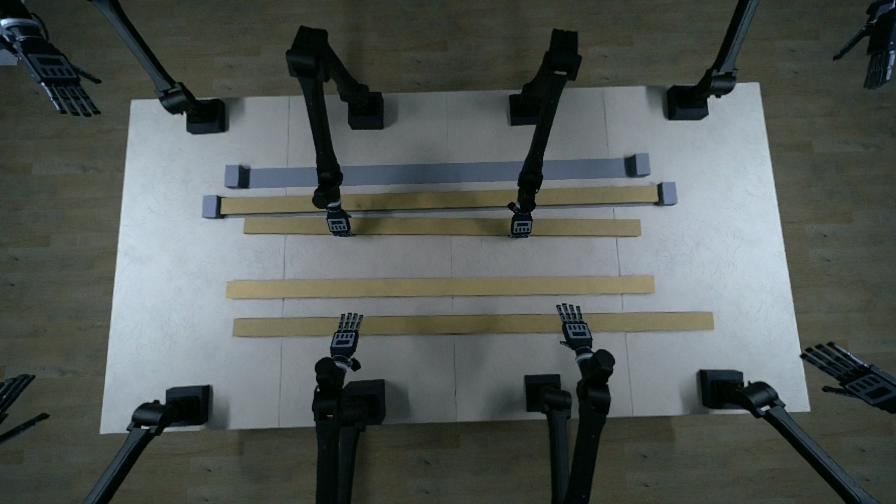

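Call:
move --arm2 '{"target": [0.322, 0.040, 0.845, 0, 0, -0.8780, 0.4787], "speed": 0.06}' --arm3 '{"target": [-0.452, 0.062, 0.830, 0, 0, -0.8780, 0.4787], "speed": 0.06}' --cameras '["cam_high", "arm2_cam_wrist", "arm3_cam_wrist"]'

Scene clock: 1369.33 s.
Joint torques (N m): arm1=[-1.26 2.96 8.54 2 0.01 -0.03] | arm2=[-0.44 -19.9 10.54 1.63 -0.43 0.3] | arm3=[0.62 -14.39 9.84 1.36 -0.05 0.05] | arm4=[0.15 -0.15 8.13 1.96 0.09 0.05] | arm5=[0.85 2.37 7.64 1.58 0.24 0] | arm6=[1.49 -2.08 9.52 1.47 0.09 0.12] | arm7=[-1.55 0.09 10.07 1.18 -0.08 -0.11] | arm8=[0.21 3.66 7.49 1.8 -0.08 0]
Motor temperatures (°C): arm1=[27 24 36 28 25 22] | arm2=[26 31 37 28 22 25] | arm3=[28 28 36 23 24 25] | arm4=[24 27 35 24 22 24] | arm5=[28 25 37 25 22 23] | arm6=[30 24 37 24 26 27] | arm7=[28 28 40 23 25 24] | arm8=[24 29 36 24 25 24]
Heat: arm1: hottest joint3_rad 36 °C; arm2: hottest joint3_rad 37 °C; arm3: hottest joint3_rad 36 °C; arm4: hottest joint3_rad 35 °C; arm5: hottest joint3_rad 37 °C; arm6: hottest joint3_rad 37 °C; arm7: hottest joint3_rad 40 °C; arm8: hottest joint3_rad 36 °C.
move: arm2 off_target; arm3 off_target
Joint velocities: within noise
arm1, arm4, arm5, arm6, arm7, arm8: as last shown
arm2.joint_positions: joint1_rad=-0.187 joint2_rad=+1.688 joint3_rad=+0.993 joint4_rad=-0.023 joint5_rad=-0.136 joint6_rad=-0.117 hand_little=+0.162 hand_ring=+0.204 hand_middle=+0.234 hand_index=+0.235 hand_thumb_turn=-1.000 hand_thumb_bend=+0.959 hand_force_limit=+0.900 hand_speed=-0.900
arm2.joint_status: not commanded
arm2.hand_stopped_by: force,force,force,force,force,target
arm2.little_load_n: 2.5
arm2.ring_load_n: 5.0
arm2.middle_load_n: 6.0
arm2.index_load_n: 9.0
arm2.thumb_bend_load_n: 20.0
arm2.thumb_turn_load_n: 1.5
arm2.hand: x=+0.3253 y=+0.0678 z=+0.7728 quat_wxyz=(-0.002, +0.005, -0.909, +0.418) (m; scene frame)
arm2.hand_target: x=+0.3224 y=+0.0429 z=+0.8440 quat_wxyz=(+0.000, +0.001, -0.878, +0.479) (m; scene frame)
arm2.hand_status: off_target (0.077 m and 7.8 deg from the pose sent, 0.079 m and 7.7 deg at the start)
arm3.joint_positions: joint1_rad=-0.195 joint2_rad=+1.669 joint3_rad=+0.874 joint4_rad=+0.181 joint5_rad=-0.171 joint6_rad=-0.121 hand_little=+0.000 hand_ring=+0.155 hand_middle=+0.185 hand_index=+0.185 hand_thumb_turn=-1.000 hand_thumb_bend=+0.976 hand_force_limit=+0.900 hand_speed=-0.900
arm3.joint_status: not commanded
arm3.hand_stopped_by: target,force,force,force,force,target
arm3.little_load_n: 0.0
arm3.ring_load_n: 0.0
arm3.middle_load_n: 0.0
arm3.index_load_n: 0.0
arm3.thumb_bend_load_n: 0.0
arm3.thumb_turn_load_n: 0.0
arm3.hand: x=-0.4518 y=+0.0734 z=+0.8111 quat_wxyz=(+0.001, +0.000, -0.885, +0.465) (m; scene frame)
arm3.hand_target: x=-0.4519 y=+0.0623 z=+0.8301 quat_wxyz=(+0.000, +0.000, -0.878, +0.479) (m; scene frame)
arm3.hand_status: off_target (0.022 m and 1.8 deg from the pose sent, 0.080 m and 7.5 deg at the start)
pictures: arm2_cam_wrist, arm3_cam_wrist, cam_high
camera_calibration:
arm2_cam_wrist: T_world_to_cam=[[-0.306544, 0.636162, -0.708045, 0.602171], [0.81502, 0.559681, 0.150002, -0.423111], [0.491705, -0.531089, -0.690052, 0.531754], [0, 0, 0, 1]] pos_world=[0.267969, 0.136137, 0.85677]
arm3_cam_wrist: T_world_to_cam=[[-0.216152, 0.527989, -0.821283, 0.539057], [0.84071, 0.528377, 0.11842, 0.248173], [0.496472, -0.664864, -0.558096, 0.842072], [0, 0, 0, 1]] pos_world=[-0.510189, 0.144119, 0.883286]

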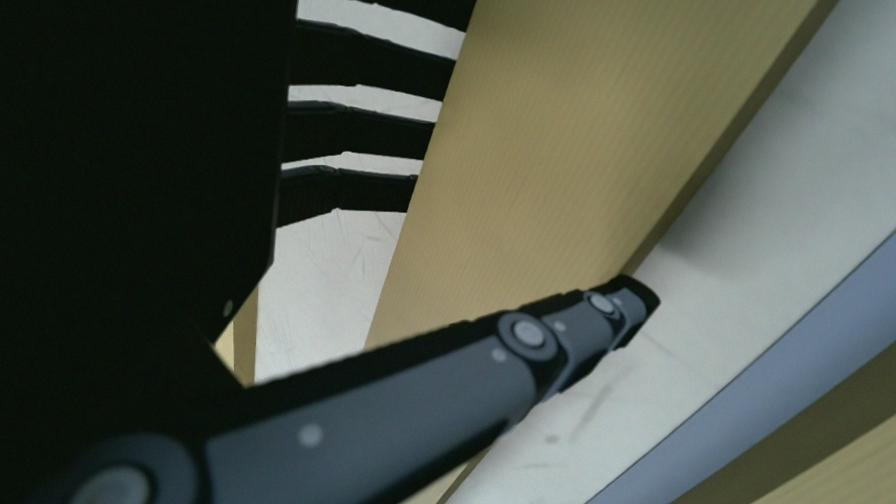

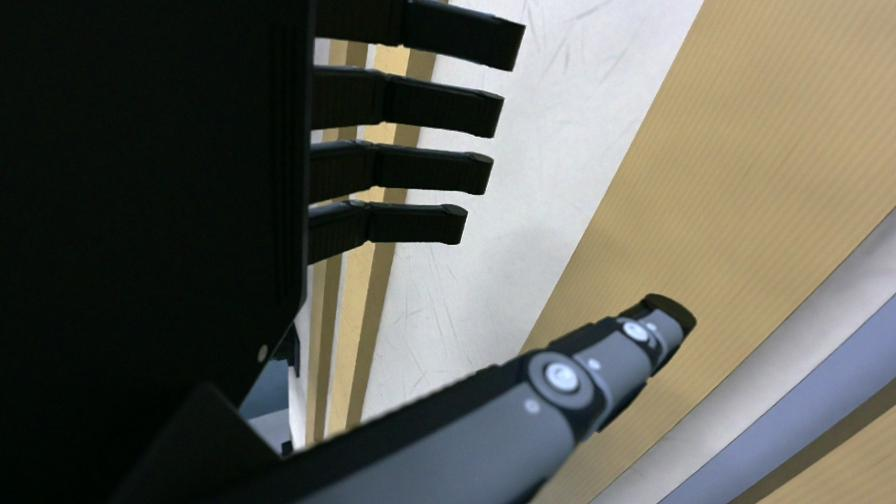

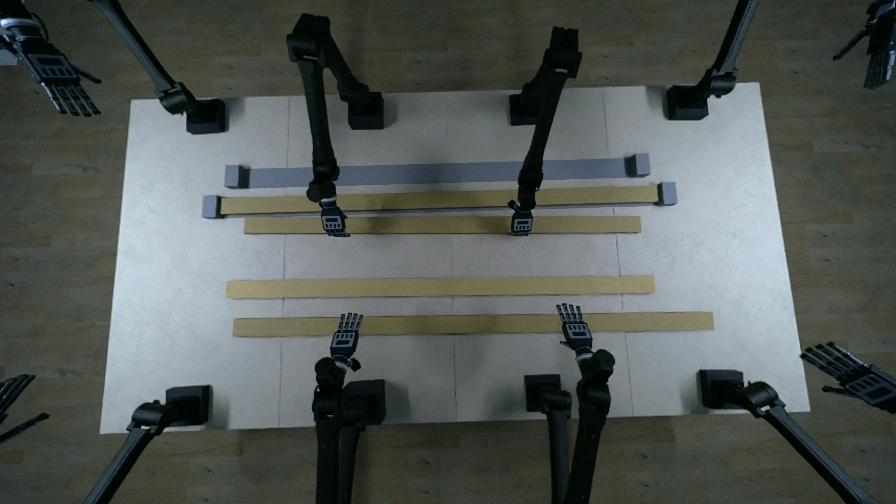

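Call:
move --arm2 '{"target": [0.322, 0.052, 0.772, 0, 0, -0.9063, 0.4226], "speed": 0.06}' --arm3 '{"target": [-0.452, 0.090, 0.830, 0, 0, -0.9063, 0.4226], "speed": 0.12, "joints": {"hand_speed": 0, "hand_little": 1, "hand_ring": 1, "hand_middle": 1, "hand_index": 1, "hand_thumb_bend": 1}}' --cameras '["cam_high"]'

Call:
zoom_image --camera "cam_high" --region '[200, 180, 290, 260]'

Call:
zoom_image --camera "cam_high" --region '[600, 170, 690, 250]'

Scene clock: 1390.90 s.
Joint torques (N m): arm1=[-1.14 2.78 8.59 1.88 -0.01 -0.05] | arm2=[-0.26 -10.75 10.45 1.47 0.14 0.14] | arm3=[0.79 -13.51 11.45 1.26 0.16 -0.11] | arm4=[0.15 0.15 8.1 2.24 0.05 0.06] | arm5=[0.91 2.37 7.65 1.58 0.24 0.01] | arm6=[1.61 -2.49 9.5 1.55 0.11 0.11] | arm7=[-1.49 0.38 10.04 1.16 -0.07 -0.14] | arm8=[0.21 3.66 7.49 1.78 -0.09 0]
Motor temperatures (°C): arm1=[27 24 36 28 25 22] | arm2=[26 31 38 28 22 25] | arm3=[28 29 36 23 24 25] | arm4=[24 27 35 24 22 24] | arm5=[28 25 37 25 22 23] | arm6=[30 24 37 24 26 27] | arm7=[28 28 40 23 25 24] | arm8=[24 29 36 24 25 24]
Heat: arm1: hottest joint3_rad 36 °C; arm2: hottest joint3_rad 38 °C; arm3: hottest joint3_rad 36 °C; arm4: hottest joint3_rad 35 °C; arm5: hottest joint3_rad 37 °C; arm6: hottest joint3_rad 37 °C; arm7: hottest joint3_rad 40 °C; arm8: hottest joint3_rad 36 °C.
move: arm2 off_target; arm3 off_target
Joint velocities: within noise
arm1, arm4, arm5, arm6, arm7, arm8: as last shown
arm2.joint_positions: joint1_rad=-0.187 joint2_rad=+1.693 joint3_rad=+0.990 joint4_rad=-0.023 joint5_rad=-0.134 joint6_rad=-0.118 hand_little=+0.162 hand_ring=+0.204 hand_middle=+0.234 hand_index=+0.235 hand_thumb_turn=-1.000 hand_thumb_bend=+0.960 hand_force_limit=+0.900 hand_speed=-0.900
arm2.joint_status: not commanded
arm2.hand_stopped_by: force,force,force,force,force,target
arm2.little_load_n: 0.5
arm2.ring_load_n: 3.5
arm2.middle_load_n: 4.5
arm2.index_load_n: 7.5
arm2.thumb_bend_load_n: 20.5
arm2.thumb_turn_load_n: 2.5
arm2.hand: x=+0.3251 y=+0.0698 z=+0.7681 quat_wxyz=(-0.002, +0.005, -0.910, +0.414) (m; scene frame)
arm2.hand_target: x=+0.3219 y=+0.0528 z=+0.7724 quat_wxyz=(+0.000, +0.000, -0.906, +0.423) (m; scene frame)
arm2.hand_status: off_target (0.019 m and 1.3 deg from the pose sent, 0.016 m and 0.9 deg at the start)
arm3.joint_positions: joint1_rad=-0.195 joint2_rad=+1.622 joint3_rad=+0.874 joint4_rad=-0.010 joint5_rad=-0.164 joint6_rad=-0.128 hand_little=+1.000 hand_ring=+1.000 hand_middle=+1.000 hand_index=+1.000 hand_thumb_turn=-1.000 hand_thumb_bend=+1.000 hand_force_limit=+0.900 hand_speed=+0.000
arm3.joint_status: all done
arm3.hand_stopped_by: target,target,target,target,target,target
arm3.little_load_n: 0.0
arm3.ring_load_n: 0.0
arm3.middle_load_n: 0.0
arm3.index_load_n: 0.0
arm3.thumb_bend_load_n: 0.0
arm3.thumb_turn_load_n: 0.0
arm3.hand: x=-0.4462 y=+0.1087 z=+0.8048 quat_wxyz=(-0.008, -0.005, -0.916, +0.401) (m; scene frame)
arm3.hand_target: x=-0.4518 y=+0.0908 z=+0.8305 quat_wxyz=(+0.000, +0.000, -0.906, +0.423) (m; scene frame)
arm3.hand_status: off_target (0.032 m and 2.9 deg from the pose sent, 0.025 m and 5.4 deg at the start)
pictures: cam_high

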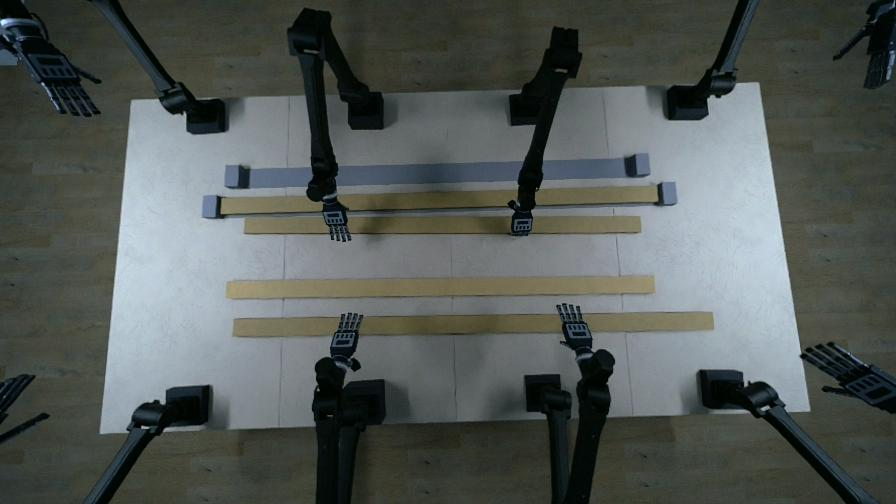

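Scaled by 5.600.

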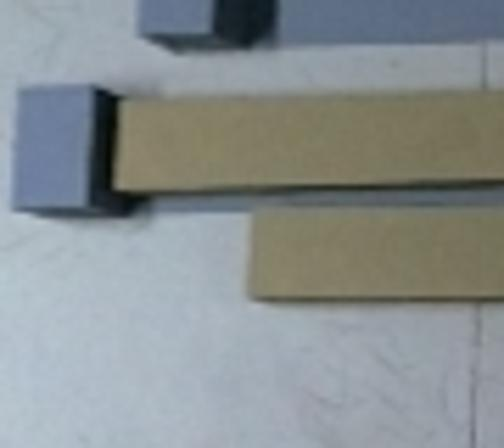

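Scaled by 5.600.

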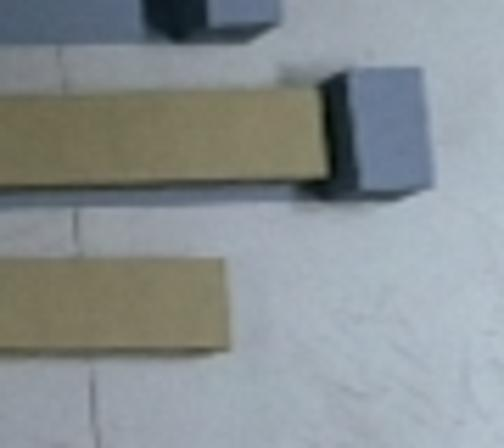

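Call:
move --arm3 '{"target": [-0.455, 0.104, 0.845, 0, 0, -0.9063, 0.4226], "speed": 0.12}' --cameras '[]'

Call:
move --arm3 '{"target": [-0.455, 0.101, 0.755, 0, 0, -0.9063, 0.4226], "speed": 0.1}' --cameras '["arm3_cam_wrist", "cam_high"]'

Scene clock: 1397.83 s.
Joint torques (N m): arm1=[-1.08 3.02 8.55 1.94 -0.02 -0.03] | arm2=[-0.62 -11.28 10.17 1.54 0.06 0.17] | arm3=[-0.5 -12.98 10.15 1.39 -0.09 -0.06] | arm4=[-0.15 0.44 7.95 2.11 0.07 0.01] | arm5=[0.91 2.37 7.68 1.58 0.25 0] | arm6=[1.49 -1.9 9.55 1.5 0.11 0.1] | arm7=[-1.55 0.15 10.09 1.13 -0.06 -0.14] | arm8=[0.15 3.66 7.49 1.8 -0.09 0]
Motor temperatures (°C): arm1=[27 24 36 28 25 22] | arm2=[26 31 38 28 22 25] | arm3=[28 29 36 23 24 25] | arm4=[24 27 35 24 22 24] | arm5=[28 25 37 25 22 23] | arm6=[30 24 37 24 26 27] | arm7=[28 28 40 23 25 24] | arm8=[24 29 36 24 25 24]
Heat: arm1: hottest joint3_rad 36 °C; arm2: hottest joint3_rad 38 °C; arm3: hottest joint3_rad 36 °C; arm4: hottest joint3_rad 35 °C; arm5: hottest joint3_rad 37 °C; arm6: hottest joint3_rad 37 °C; arm7: hottest joint3_rad 40 °C; arm8: hottest joint3_rad 36 °C.
move: arm3 off_target
Joint velocities: within noise
arm1, arm2, arm4, arm5, arm8: as last shown
arm2.middle_load_n: 5.0
arm2.thumb_turn_load_n: 2.0
arm3.joint_positions: joint1_rad=-0.200 joint2_rad=+1.563 joint3_rad=+0.874 joint4_rad=-0.048 joint5_rad=-0.167 joint6_rad=-0.137 hand_little=+1.000 hand_ring=+1.000 hand_middle=+1.000 hand_index=+1.000 hand_thumb_turn=-1.000 hand_thumb_bend=+1.000 hand_force_limit=+0.900 hand_speed=+0.000
arm3.joint_status: not commanded
arm3.hand_stopped_by: target,target,target,target,target,target
arm3.little_load_n: 0.0
arm3.ring_load_n: 0.0
arm3.middle_load_n: 0.0
arm3.index_load_n: 0.0
arm3.thumb_bend_load_n: 0.0
arm3.thumb_turn_load_n: 0.0
arm3.hand: x=-0.4485 y=+0.1118 z=+0.8295 quat_wxyz=(-0.004, -0.001, -0.912, +0.411) (m; scene frame)
arm3.hand_target: x=-0.4548 y=+0.1041 z=+0.8451 quat_wxyz=(+0.000, +0.000, -0.906, +0.423) (m; scene frame)
arm3.hand_status: off_target (0.019 m and 1.6 deg from the pose sent, 0.042 m and 2.9 deg at the start)
arm5.thumb_turn_load_n: -0.5
arm6.joint_positions: joint1_rad=+0.020 joint2_rad=+0.603 joint3_rad=+0.422 joint4_rad=-0.520 joint5_rad=+0.056 joint6_rad=+0.029 hand_little=+1.000 hand_ring=+1.000 hand_middle=+1.000 hand_index=+1.000 hand_thumb_turn=-1.000 hand_thumb_bend=+1.000 hand_force_limit=+0.200 hand_speed=-0.600
arm6.joint_status: not commanded
arm6.hand_stopped_by: target,target,target,target,target,target
arm6.little_load_n: 0.0
arm6.ring_load_n: 0.0
arm6.middle_load_n: -0.5
arm6.index_load_n: 0.0
arm6.thumb_bend_load_n: 0.0
arm6.thumb_turn_load_n: 0.0
arm6.hand: x=-0.4161 y=-0.3599 z=+0.9261 quat_wxyz=(-0.419, +0.908, +0.000, +0.004) (m; scene frame)
arm6.hand_target: x=-0.4200 y=-0.3600 z=+0.9300 quat_wxyz=(-0.423, +0.906, +0.000, +0.000) (m; scene frame)
arm6.hand_status: not commanded
arm7.joint_positions: joint1_rad=-0.244 joint2_rad=+0.637 joint3_rad=+0.663 joint4_rad=-0.728 joint5_rad=-0.194 joint6_rad=-0.142 hand_little=+1.000 hand_ring=+1.000 hand_middle=+1.000 hand_index=+1.000 hand_thumb_turn=-1.000 hand_thumb_bend=+1.000 hand_force_limit=+0.200 hand_speed=-0.600
arm7.joint_status: not commanded
arm7.hand_stopped_by: target,target,target,target,target,target
arm7.little_load_n: 0.0
arm7.ring_load_n: 0.0
arm7.middle_load_n: -0.5
arm7.index_load_n: 0.0
arm7.thumb_bend_load_n: 0.0
arm7.thumb_turn_load_n: 0.0
arm7.hand: x=+0.3886 y=-0.3547 z=+0.9344 quat_wxyz=(-0.429, +0.904, +0.000, -0.001) (m; scene frame)
arm7.hand_target: x=+0.3900 y=-0.3599 z=+0.9299 quat_wxyz=(-0.422, +0.906, +0.000, +0.000) (m; scene frame)
arm7.hand_status: not commanded
pictures: none
No camera images: "cameras" was empty.

Scene clock: 1399.50 s.
Joint torques (N m): arm1=[-0.97 3.08 8.62 1.94 0 -0.02] | arm2=[-0.38 -11.28 10.39 1.48 0.04 0.19] | arm3=[0.03 -13.33 6.48 2.44 -0.07 -0.05] | arm4=[-0.5 0.21 8.02 2.17 0.04 0.06] | arm5=[0.97 2.37 7.65 1.57 0.25 0.01] | arm6=[1.26 -2.32 9.55 1.54 0.09 0.11] | arm7=[-1.49 -0.03 10.06 1.14 -0.06 -0.13] | arm8=[0.21 3.66 7.49 1.8 -0.09 0]
Motor temperatures (°C): arm1=[27 24 36 28 25 22] | arm2=[26 32 38 28 22 25] | arm3=[28 29 36 23 24 25] | arm4=[24 27 35 24 22 24] | arm5=[28 25 37 25 22 23] | arm6=[30 24 37 24 26 27] | arm7=[28 28 40 23 25 24] | arm8=[24 29 36 24 25 24]
Heat: arm1: hottest joint3_rad 36 °C; arm2: hottest joint3_rad 38 °C; arm3: hottest joint3_rad 36 °C; arm4: hottest joint3_rad 35 °C; arm5: hottest joint3_rad 37 °C; arm6: hottest joint3_rad 37 °C; arm7: hottest joint3_rad 40 °C; arm8: hottest joint3_rad 36 °C.
move: arm3 done
Joint velocities: within noise
arm1, arm2, arm4, arm5, arm6, arm7, arm8: as last shown
arm1.middle_load_n: -0.5
arm1.index_load_n: -0.5
arm2.ring_load_n: 4.0
arm2.middle_load_n: 4.5
arm2.thumb_turn_load_n: 2.5
arm3.joint_positions: joint1_rad=-0.200 joint2_rad=+1.744 joint3_rad=+0.834 joint4_rad=+0.183 joint5_rad=-0.167 joint6_rad=-0.138 hand_little=+1.000 hand_ring=+1.000 hand_middle=+1.000 hand_index=+1.000 hand_thumb_turn=-1.000 hand_thumb_bend=+1.000 hand_force_limit=+0.900 hand_speed=+0.000
arm3.joint_status: not commanded
arm3.hand_stopped_by: target,target,target,target,target,target
arm3.little_load_n: 0.0
arm3.ring_load_n: 0.0
arm3.middle_load_n: 0.0
arm3.index_load_n: 0.0
arm3.thumb_bend_load_n: 0.0
arm3.thumb_turn_load_n: 0.5
arm3.hand: x=-0.4505 y=+0.1027 z=+0.7547 quat_wxyz=(-0.003, -0.001, -0.910, +0.416) (m; scene frame)
arm3.hand_target: x=-0.4549 y=+0.1011 z=+0.7550 quat_wxyz=(+0.000, +0.000, -0.906, +0.422) (m; scene frame)
arm3.hand_status: done (0.005 m and 1.0 deg from the pose sent, 0.075 m and 1.6 deg at the start)
arm5.ring_load_n: -0.5
arm5.thumb_turn_load_n: 0.0
arm6.middle_load_n: 0.0
arm7.little_load_n: 0.5
arm7.middle_load_n: 0.0
pictures: arm3_cam_wrist, cam_high
camera_calibration:
arm3_cam_wrist: T_world_to_cam=[[-0.210298, 0.61452, -0.760355, 0.425241], [0.838644, 0.513109, 0.182744, 0.19036], [0.502445, -0.599236, -0.623269, 0.874529], [0, 0, 0, 1]] pos_world=[-0.50962, 0.165055, 0.833614]

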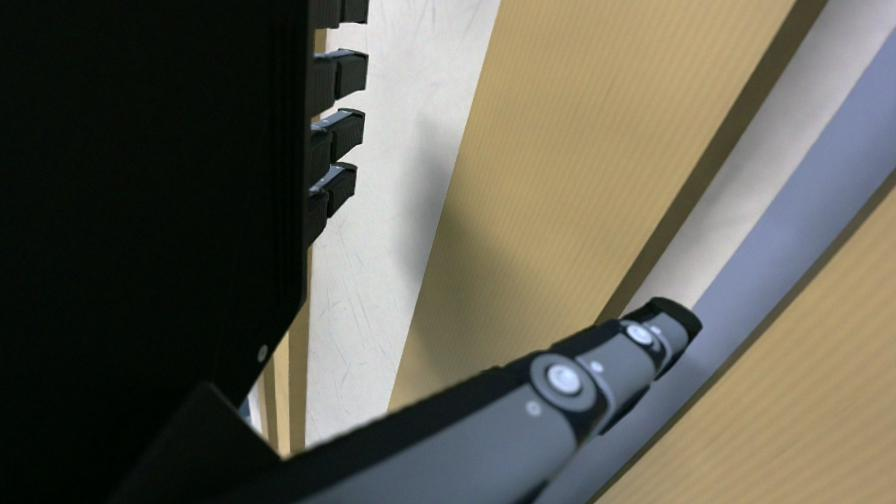

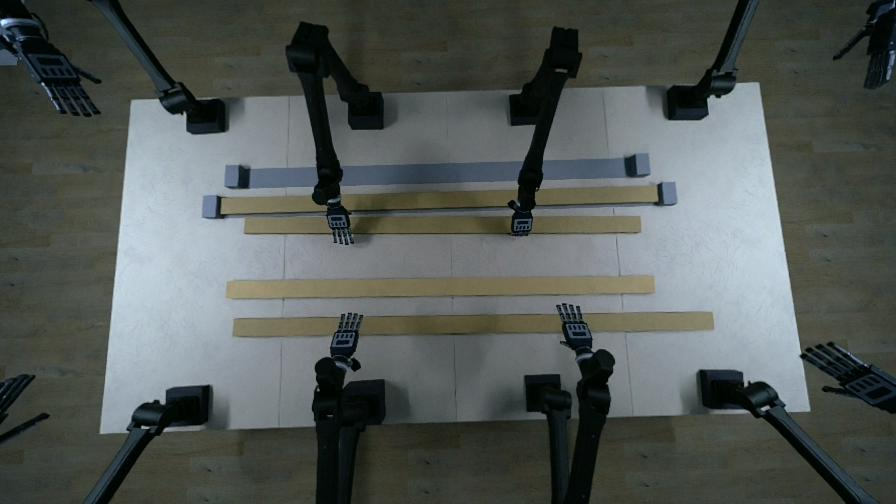

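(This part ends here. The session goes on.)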